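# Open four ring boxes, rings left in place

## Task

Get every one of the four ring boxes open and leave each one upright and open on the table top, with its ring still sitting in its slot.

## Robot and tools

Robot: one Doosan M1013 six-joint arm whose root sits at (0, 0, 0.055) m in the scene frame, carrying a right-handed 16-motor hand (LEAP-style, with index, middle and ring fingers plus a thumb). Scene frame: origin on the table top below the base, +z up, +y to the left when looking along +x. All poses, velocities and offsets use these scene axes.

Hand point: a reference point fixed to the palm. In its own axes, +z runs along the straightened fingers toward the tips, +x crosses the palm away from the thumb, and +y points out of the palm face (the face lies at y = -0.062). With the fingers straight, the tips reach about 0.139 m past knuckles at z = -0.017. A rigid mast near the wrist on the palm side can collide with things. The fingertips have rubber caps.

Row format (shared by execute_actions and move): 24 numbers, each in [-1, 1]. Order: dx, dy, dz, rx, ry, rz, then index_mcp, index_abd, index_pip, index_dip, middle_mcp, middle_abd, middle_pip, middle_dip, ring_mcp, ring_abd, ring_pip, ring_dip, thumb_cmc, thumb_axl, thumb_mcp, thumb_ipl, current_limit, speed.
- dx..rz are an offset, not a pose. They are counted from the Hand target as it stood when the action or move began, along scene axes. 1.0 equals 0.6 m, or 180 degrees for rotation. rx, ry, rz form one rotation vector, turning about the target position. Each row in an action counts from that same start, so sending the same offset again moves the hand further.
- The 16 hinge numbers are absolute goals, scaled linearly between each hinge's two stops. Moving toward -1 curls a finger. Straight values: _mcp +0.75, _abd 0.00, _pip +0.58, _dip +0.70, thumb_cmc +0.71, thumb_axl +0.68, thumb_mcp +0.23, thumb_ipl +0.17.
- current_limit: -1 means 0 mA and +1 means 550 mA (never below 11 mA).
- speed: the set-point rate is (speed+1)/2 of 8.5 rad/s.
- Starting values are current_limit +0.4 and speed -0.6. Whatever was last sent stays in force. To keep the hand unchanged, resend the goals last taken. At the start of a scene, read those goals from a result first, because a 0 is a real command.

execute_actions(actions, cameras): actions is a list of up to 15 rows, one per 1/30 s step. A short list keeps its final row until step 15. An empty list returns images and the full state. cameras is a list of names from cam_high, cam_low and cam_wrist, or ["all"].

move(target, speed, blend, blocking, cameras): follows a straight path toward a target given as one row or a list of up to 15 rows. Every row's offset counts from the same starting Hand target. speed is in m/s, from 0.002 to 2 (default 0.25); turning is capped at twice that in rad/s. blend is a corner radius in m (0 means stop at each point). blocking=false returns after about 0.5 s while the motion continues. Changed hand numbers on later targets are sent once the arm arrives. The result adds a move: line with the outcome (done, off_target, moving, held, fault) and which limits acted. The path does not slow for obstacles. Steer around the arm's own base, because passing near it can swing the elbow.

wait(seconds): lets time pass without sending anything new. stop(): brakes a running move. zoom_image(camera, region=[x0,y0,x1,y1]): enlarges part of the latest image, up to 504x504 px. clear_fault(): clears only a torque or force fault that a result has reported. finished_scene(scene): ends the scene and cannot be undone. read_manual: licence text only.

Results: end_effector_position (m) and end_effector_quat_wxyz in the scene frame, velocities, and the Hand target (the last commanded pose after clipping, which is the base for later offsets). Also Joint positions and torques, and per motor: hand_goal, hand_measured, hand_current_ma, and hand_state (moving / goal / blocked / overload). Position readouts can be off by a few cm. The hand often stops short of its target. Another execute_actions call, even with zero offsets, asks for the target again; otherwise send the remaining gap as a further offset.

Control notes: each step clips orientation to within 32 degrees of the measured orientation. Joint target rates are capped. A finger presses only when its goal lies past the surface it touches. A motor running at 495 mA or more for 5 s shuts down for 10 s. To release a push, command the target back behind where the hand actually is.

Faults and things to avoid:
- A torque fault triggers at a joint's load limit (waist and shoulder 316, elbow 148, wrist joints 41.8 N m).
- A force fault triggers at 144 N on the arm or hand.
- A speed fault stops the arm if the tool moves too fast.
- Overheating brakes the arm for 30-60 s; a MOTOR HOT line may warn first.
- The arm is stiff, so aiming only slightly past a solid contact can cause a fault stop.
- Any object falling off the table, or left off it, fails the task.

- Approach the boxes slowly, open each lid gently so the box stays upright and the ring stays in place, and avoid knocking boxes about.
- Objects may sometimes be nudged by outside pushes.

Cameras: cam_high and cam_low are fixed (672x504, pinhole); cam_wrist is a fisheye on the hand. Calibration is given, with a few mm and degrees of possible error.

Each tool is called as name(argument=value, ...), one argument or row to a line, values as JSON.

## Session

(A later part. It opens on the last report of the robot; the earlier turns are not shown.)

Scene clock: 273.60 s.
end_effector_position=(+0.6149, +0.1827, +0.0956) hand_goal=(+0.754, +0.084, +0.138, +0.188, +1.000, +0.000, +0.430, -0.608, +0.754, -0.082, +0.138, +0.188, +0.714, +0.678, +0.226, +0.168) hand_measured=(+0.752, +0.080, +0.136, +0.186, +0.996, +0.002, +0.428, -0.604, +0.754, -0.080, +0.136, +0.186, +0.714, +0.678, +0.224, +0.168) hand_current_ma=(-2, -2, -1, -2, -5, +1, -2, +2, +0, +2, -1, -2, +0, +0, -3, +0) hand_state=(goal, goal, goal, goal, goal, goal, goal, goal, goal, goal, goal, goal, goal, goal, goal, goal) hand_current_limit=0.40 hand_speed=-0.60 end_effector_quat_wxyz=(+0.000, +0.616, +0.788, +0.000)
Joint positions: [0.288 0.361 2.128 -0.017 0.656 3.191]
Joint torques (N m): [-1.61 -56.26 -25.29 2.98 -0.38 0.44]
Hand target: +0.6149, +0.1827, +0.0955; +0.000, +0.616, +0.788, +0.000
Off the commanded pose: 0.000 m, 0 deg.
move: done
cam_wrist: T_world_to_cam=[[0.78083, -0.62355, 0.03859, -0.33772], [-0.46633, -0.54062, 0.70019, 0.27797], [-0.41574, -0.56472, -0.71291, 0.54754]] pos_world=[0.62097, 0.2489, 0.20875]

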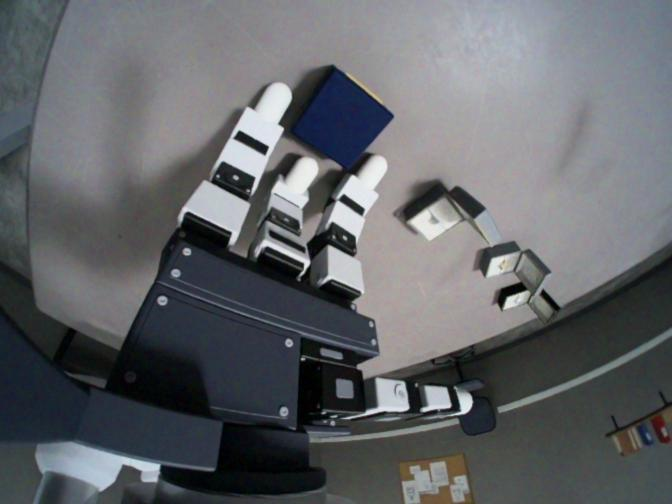

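move(
  target=[
    [-0.0023, 0.0058, 0, 0, 0, 0.011, 0.7534, 0.083, 0.1387, 0.1884, 1.0, 0.0, 0.4307, -0.6087, 0.7534, -0.083, 0.1387, 0.1884, 0.714, 0.678, 0.226, 0.168, 0.78, -0.85],
    [-0.0023, 0.0058, 0, 0, 0, 0.011, 0.7534, -0.36, 0.1387, 0.1884, 1.0, 0.0, 0.4307, -0.6087, 0.7534, 0.36, 0.1387, 0.1884, 0.714, 0.678, 0.226, 0.168, 0.78, -0.85],
    [-0.0023, 0.0058, 0, 0, 0, 0.011, 0.7534, -0.36, 0.1387, 0.1884, 0.8356, 0.0, 0.308, -0.4725, 0.7534, 0.36, 0.1387, 0.1884, 0.714, 0.678, 0.226, 0.168, 0.78, -0.85],
    [-0.0023, 0.0058, 0, 0, 0, 0.011, 0.7534, -0.36, 0.1387, 0.1884, 0.8699, 0.0, 0.1124, -0.4232, 0.7534, 0.36, 0.1387, 0.1884, 0.714, 0.678, 0.226, 0.168, 0.78, -0.85],
  ],
  speed=0.1,
)

move(
  target=[
    [0, 0, 0, 0, 0, 0, 0.7534, -0.36, 0.1387, 0.1884, 0.8384, 0.0, 0.1182, -0.5261, 0.7534, 0.36, 0.1387, 0.1884, 0.714, 0.678, 0.226, 0.168, 0.78, -0.85],
    [0, 0, 0, 0, 0, 0, 0.7534, -0.36, 0.1387, 0.1884, 0.7493, 0.0, 0.2146, -0.6725, 0.7534, 0.36, 0.1387, 0.1884, 0.714, 0.678, 0.226, 0.168, 0.78, -0.85],
    [0, 0, 0, 0, 0, 0, 0.7534, -0.36, 0.1387, 0.1884, 0.82, 0.0, -0.073, -0.5043, 0.7534, 0.36, 0.1387, 0.1884, 0.714, 0.678, 0.226, 0.168, 0.78, -0.85],
    [0, 0, 0, 0, 0, 0, 0.7534, -0.36, 0.1387, 0.1884, 0.815, 0.0, -0.2044, -0.3913, 0.7534, 0.36, 0.1387, 0.1884, 0.714, 0.678, 0.226, 0.168, 0.78, -0.85],
    [0, 0, 0, 0, 0, 0, 0.7534, -0.36, 0.1387, 0.1884, 0.81, 0.0, -0.3343, -0.2826, 0.7534, 0.36, 0.1387, 0.1884, 0.714, 0.678, 0.226, 0.168, 0.78, -0.85],
  ],
  speed=0.1,
  cameras=["cam_wrist", "cam_low"],
)

zoom_image(
  camera="cam_wrist",
  region=[240, 40, 430, 200],
)

zoom_image(
  camera="cam_low",
  region=[400, 310, 490, 390],
)

Scene clock: 280.00 s.
end_effector_position=(+0.6135, +0.1862, +0.0955) hand_goal=(+0.754, -0.360, +0.138, +0.188, +0.870, +0.000, +0.112, -0.424, +0.754, +0.360, +0.138, +0.188, +0.714, +0.678, +0.226, +0.168) hand_measured=(+0.726, -0.112, +0.124, +0.184, +0.914, +0.002, +0.156, -0.428, +0.732, +0.142, +0.122, +0.182, +0.714, +0.678, +0.224, +0.168) hand_current_ma=(-58, +490, -22, -4, +110, +1, +97, -3, -39, -489, -26, -6, +0, +0, -3, +0) hand_state=(blocked, blocked, goal, goal, blocked, goal, blocked, goal, blocked, blocked, goal, goal, goal, goal, goal, goal) hand_current_limit=0.78 hand_speed=-0.85 end_effector_quat_wxyz=(+0.000, +0.602, +0.798, +0.000)
Joint positions: [0.289 0.359 2.13 -0.017 0.656 3.158]
Joint torques (N m): [-1.76 -56.55 -25.49 2.97 -0.49 0.38]
Hand target: +0.6135, +0.1862, +0.0955; +0.000, +0.602, +0.798, +0.000
Off the commanded pose: 0.000 m, 0 deg.
move: done

Scene clock: 283.00 s.
end_effector_position=(+0.6135, +0.1862, +0.0955) hand_goal=(+0.754, -0.360, +0.138, +0.188, +0.810, +0.000, -0.334, -0.282, +0.754, +0.360, +0.138, +0.188, +0.714, +0.678, +0.226, +0.168) hand_measured=(+0.740, -0.112, +0.122, +0.184, +0.816, +0.002, -0.326, -0.284, +0.750, +0.144, +0.120, +0.182, +0.714, +0.678, +0.224, +0.168) hand_current_ma=(-21, +489, -24, -4, +7, +1, +10, -1, -4, -489, -29, -7, +0, +0, -3, +0) hand_state=(goal, blocked, goal, goal, goal, goal, goal, goal, goal, blocked, goal, goal, goal, goal, goal, goal) hand_current_limit=0.78 hand_speed=-0.85 end_effector_quat_wxyz=(+0.000, +0.602, +0.798, +0.000)
Joint positions: [0.289 0.359 2.13 -0.017 0.656 3.158]
Joint torques (N m): [-2.32 -56.17 -25.66 3.01 -0.41 0.36]
Hand target: +0.6135, +0.1862, +0.0955; +0.000, +0.602, +0.798, +0.000
Off the commanded pose: 0.000 m, 0 deg.
move: done
cam_wrist: T_world_to_cam=[[0.80188, -0.59624, 0.03856, -0.35256], [-0.44736, -0.55637, 0.70023, 0.27057], [-0.39605, -0.57875, -0.71288, 0.53938]] pos_world=[0.61737, 0.2525, 0.20864]
Images, in order (width x height): cam_low 672x504, cam_wrist 672x504.

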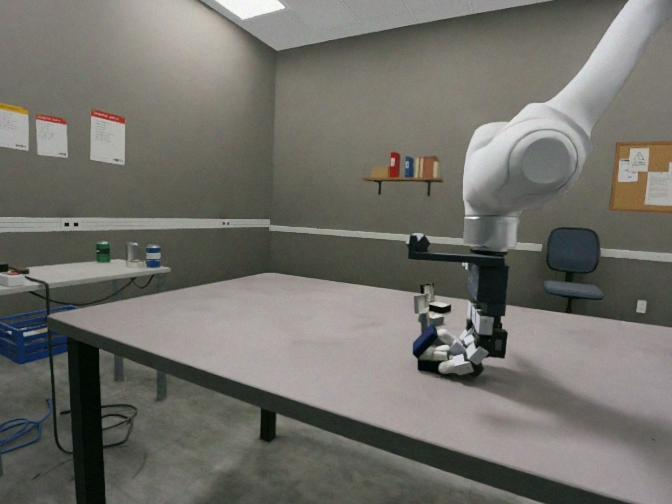

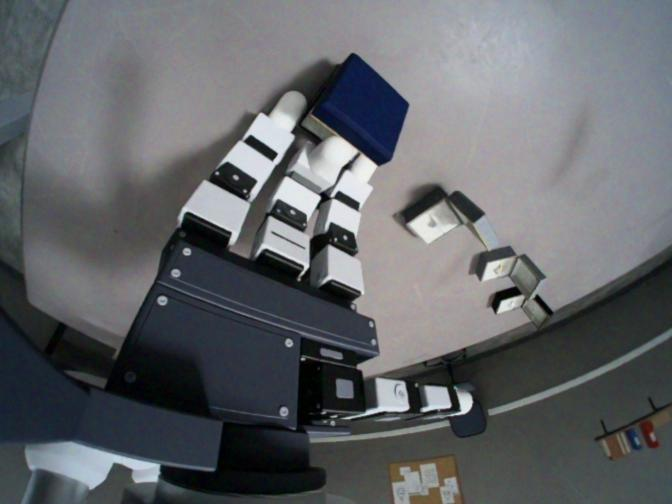

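Scaled by 2.653 from the camera's image (finer frame: 960x720).

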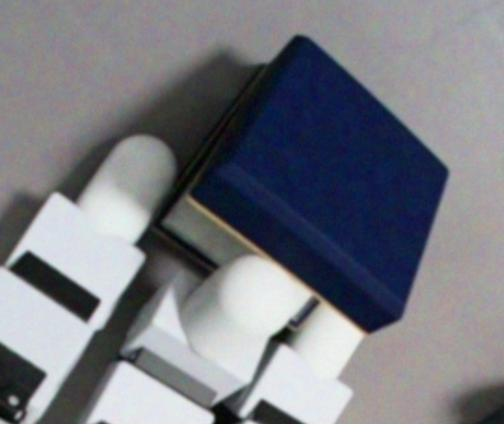

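Scaled by 5.600.

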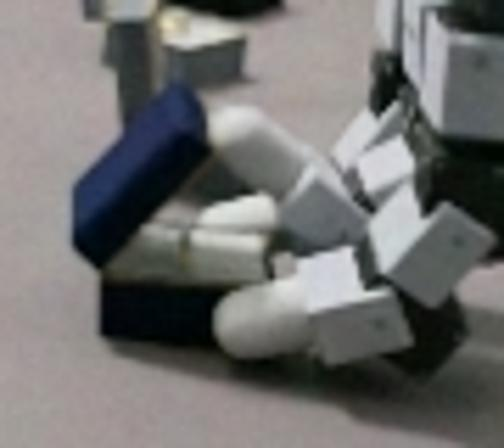

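move(
  target=[
    [0, 0, 0, 0, 0, 0, 0.7534, -0.36, 0.1387, 0.1884, 0.8082, 0.0, -0.3285, -0.1159, 0.7534, 0.36, 0.1387, 0.1884, 0.714, 0.678, 0.226, 0.168, 0.78, -0.85],
    [0, 0, 0, 0, 0, 0, 0.7534, -0.36, 0.1387, 0.1884, 0.7644, 0.0, -0.4599, 0.1188, 0.7534, 0.36, 0.1387, 0.1884, 0.714, 0.678, 0.226, 0.168, 0.78, -0.85],
    [0, 0, 0, 0, 0, 0, 0.7534, -0.36, 0.1387, 0.1884, 0.6781, 0.0, -0.473, 0.2522, 0.7534, 0.36, 0.1387, 0.1884, 0.714, 0.678, 0.226, 0.168, 0.78, -0.85],
    [0, 0, 0, 0, 0, 0, 0.7534, -0.36, 0.1387, 0.1884, 0.6164, 0.0, -0.5022, 0.4188, 0.7534, 0.36, 0.1387, 0.1884, 0.714, 0.678, 0.226, 0.168, 0.78, -0.85],
    [0, 0, 0, 0, 0, 0, 0.7534, -0.36, 0.1387, 0.1884, 0.5219, 0.0, -0.4832, 0.587, 0.7534, 0.36, 0.1387, 0.1884, 0.714, 0.678, 0.226, 0.168, 0.78, -0.85],
  ],
  speed=0.1,
  cameras=["cam_wrist", "cam_low"],
)

zoom_image(
  camera="cam_wrist",
  region=[240, 20, 450, 200],
)

zoom_image(
  camera="cam_low",
  region=[400, 300, 500, 390],
)

Scene clock: 288.47 s.
end_effector_position=(+0.6135, +0.1862, +0.0955) hand_goal=(+0.754, -0.360, +0.138, +0.188, +0.522, +0.000, -0.484, +0.588, +0.754, +0.360, +0.138, +0.188, +0.714, +0.678, +0.226, +0.168) hand_measured=(+0.742, -0.112, +0.122, +0.184, +0.532, +0.002, -0.484, +0.586, +0.752, +0.144, +0.120, +0.182, +0.714, +0.678, +0.224, +0.168) hand_current_ma=(-17, +489, -24, -5, +12, +1, +0, -2, -2, -489, -29, -7, +0, +0, -3, +0) hand_state=(goal, blocked, goal, goal, goal, goal, goal, goal, goal, blocked, goal, goal, goal, goal, goal, goal) hand_current_limit=0.78 hand_speed=-0.85 end_effector_quat_wxyz=(+0.000, +0.602, +0.798, +0.000)
Joint positions: [0.289 0.359 2.13 -0.017 0.656 3.158]
Joint torques (N m): [-1.86 -56.45 -25.1 2.93 -0.5 0.38]
Hand target: +0.6135, +0.1862, +0.0955; +0.000, +0.602, +0.798, +0.000
Off the commanded pose: 0.000 m, 0 deg.
move: done
cam_wrist: T_world_to_cam=[[0.80188, -0.59624, 0.03856, -0.35256], [-0.44736, -0.55637, 0.70023, 0.27057], [-0.39605, -0.57875, -0.71288, 0.53938]] pos_world=[0.61737, 0.2525, 0.20864]
Images, in order (width x height): cam_low 672x504, cam_wrist 672x504.

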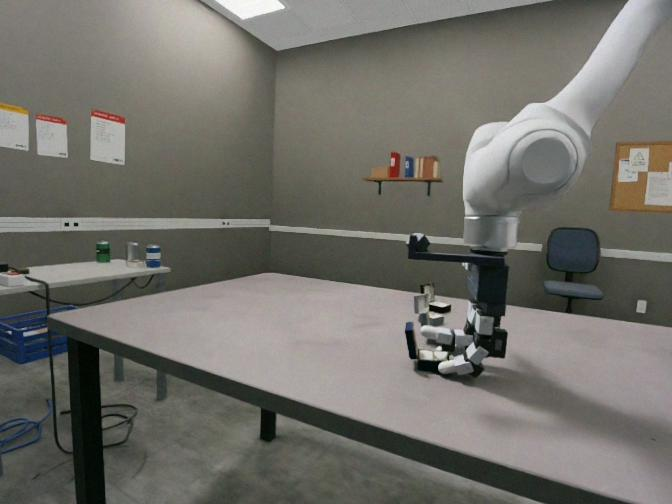

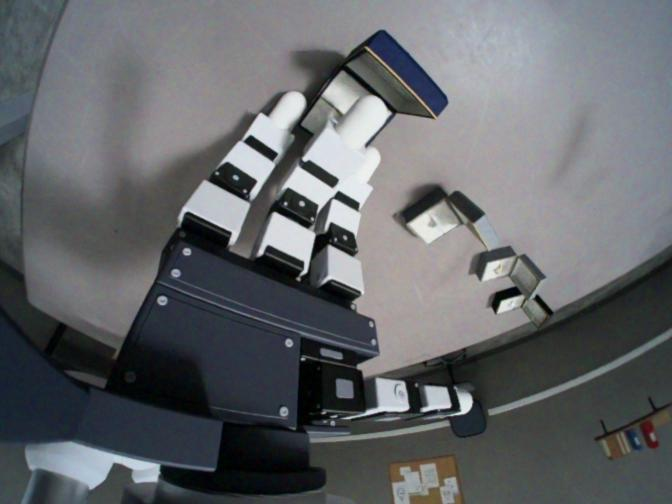

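Scaled by 2.400 from the camera's image (finer frame: 960x720).

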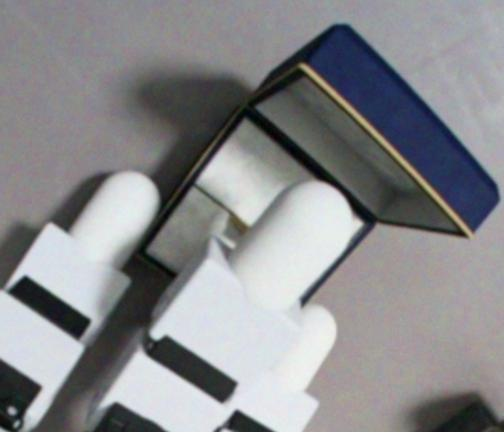

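Scaled by 5.040.

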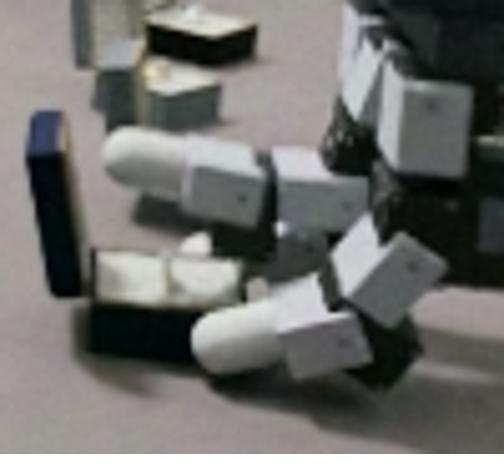

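move(
  target=[
    [0, 0, 0, 0, 0, 0, 0.7534, 0.083, 0.1387, 0.1884, 0.5219, 0.0, -0.4832, 0.587, 0.7534, -0.083, 0.1387, 0.1884, 0.714, 0.678, 0.226, 0.168, 0.4, -0.85],
    [0, 0, 0.18, 0, 0, 0, 0.7534, 0.083, 0.1387, 0.1884, 0.5219, 0.0, -0.4832, 0.587, 0.7534, -0.083, 0.1387, 0.1884, 0.714, 0.678, 0.226, 0.168, 0.4, -0.6],
  ],
  speed=0.25,
  cameras=["cam_wrist", "cam_high", "cam_low"],
)

zoom_image(
  camera="cam_wrist",
  region=[300, 30, 560, 290],
)

zoom_image(
  camera="cam_low",
  region=[390, 270, 490, 390],
)

zoom_image(
  camera="cam_high",
  region=[250, 190, 460, 370],
)

Scene clock: 291.57 s.
end_effector_position=(+0.6135, +0.1862, +0.2035) hand_goal=(+0.754, +0.084, +0.138, +0.188, +0.522, +0.000, -0.484, +0.588, +0.754, -0.082, +0.138, +0.188, +0.714, +0.678, +0.226, +0.168) hand_measured=(+0.752, +0.080, +0.136, +0.186, +0.530, +0.002, -0.484, +0.586, +0.752, -0.078, +0.136, +0.186, +0.714, +0.678, +0.224, +0.168) hand_current_ma=(-2, -3, -1, -2, +10, +1, +0, -2, -1, +2, -1, -2, +0, +0, -3, +0) hand_state=(goal, goal, goal, goal, goal, goal, goal, goal, goal, goal, goal, goal, goal, goal, goal, goal) hand_current_limit=0.40 hand_speed=-0.60 end_effector_quat_wxyz=(+0.000, +0.602, +0.799, +0.000)
Joint positions: [0.291 0.214 2.061 -0.014 0.87 3.155]
Joint torques (N m): [-2.11 -48.25 -31.76 3.73 -0.52 0.36]
Hand target: +0.6135, +0.1862, +0.2035; +0.000, +0.602, +0.798, +0.000
Off the commanded pose: 0.000 m, 0 deg.
move: done
cam_wrist: T_world_to_cam=[[0.80188, -0.59624, 0.03856, -0.35672], [-0.44736, -0.55637, 0.70023, 0.19495], [-0.39605, -0.57875, -0.71288, 0.61638]] pos_world=[0.61737, 0.2525, 0.31665]

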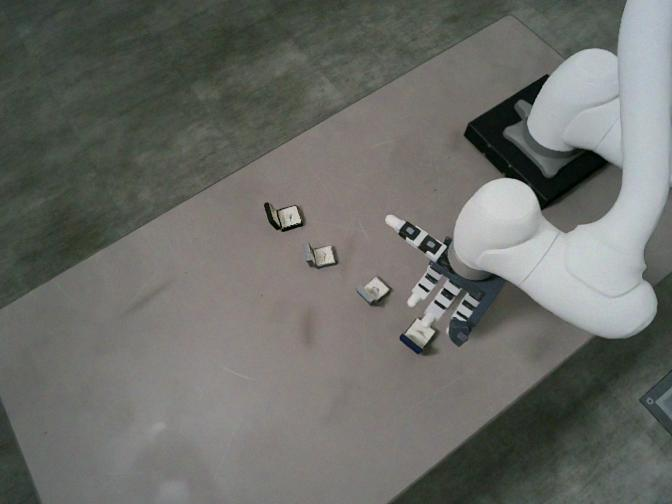

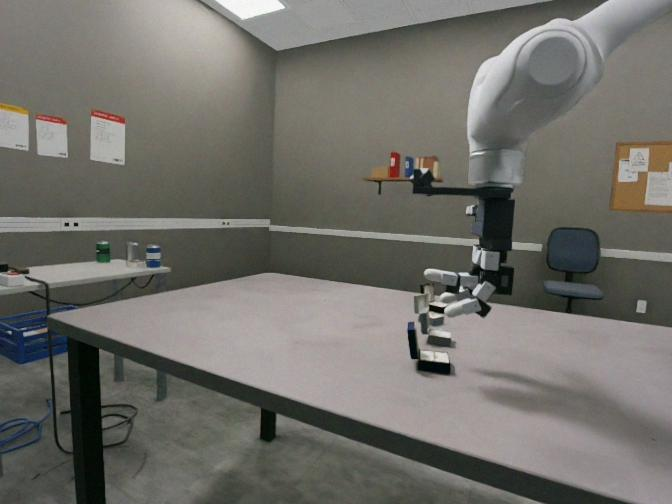

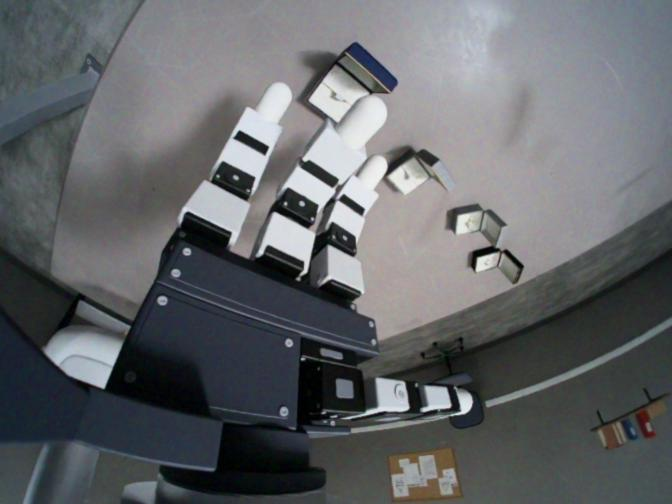

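Scaled by 1.938 from the camera's image (finer frame: 960x720).

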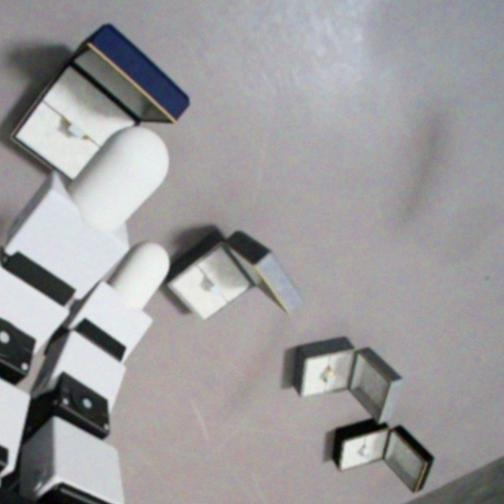

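Scaled by 4.200.

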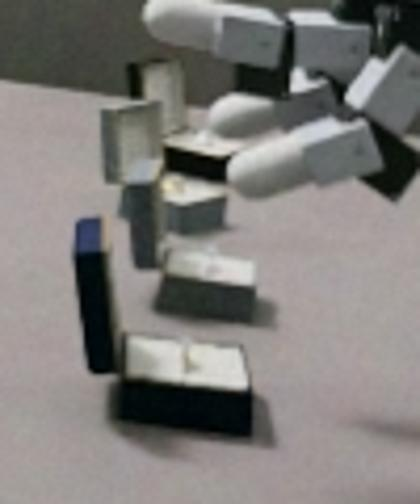

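Scaled by 2.400.

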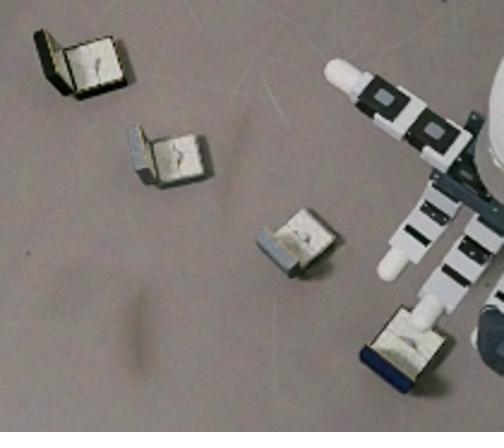

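finished_scene(
  scene=1,
)

The scene is finished: the task was done.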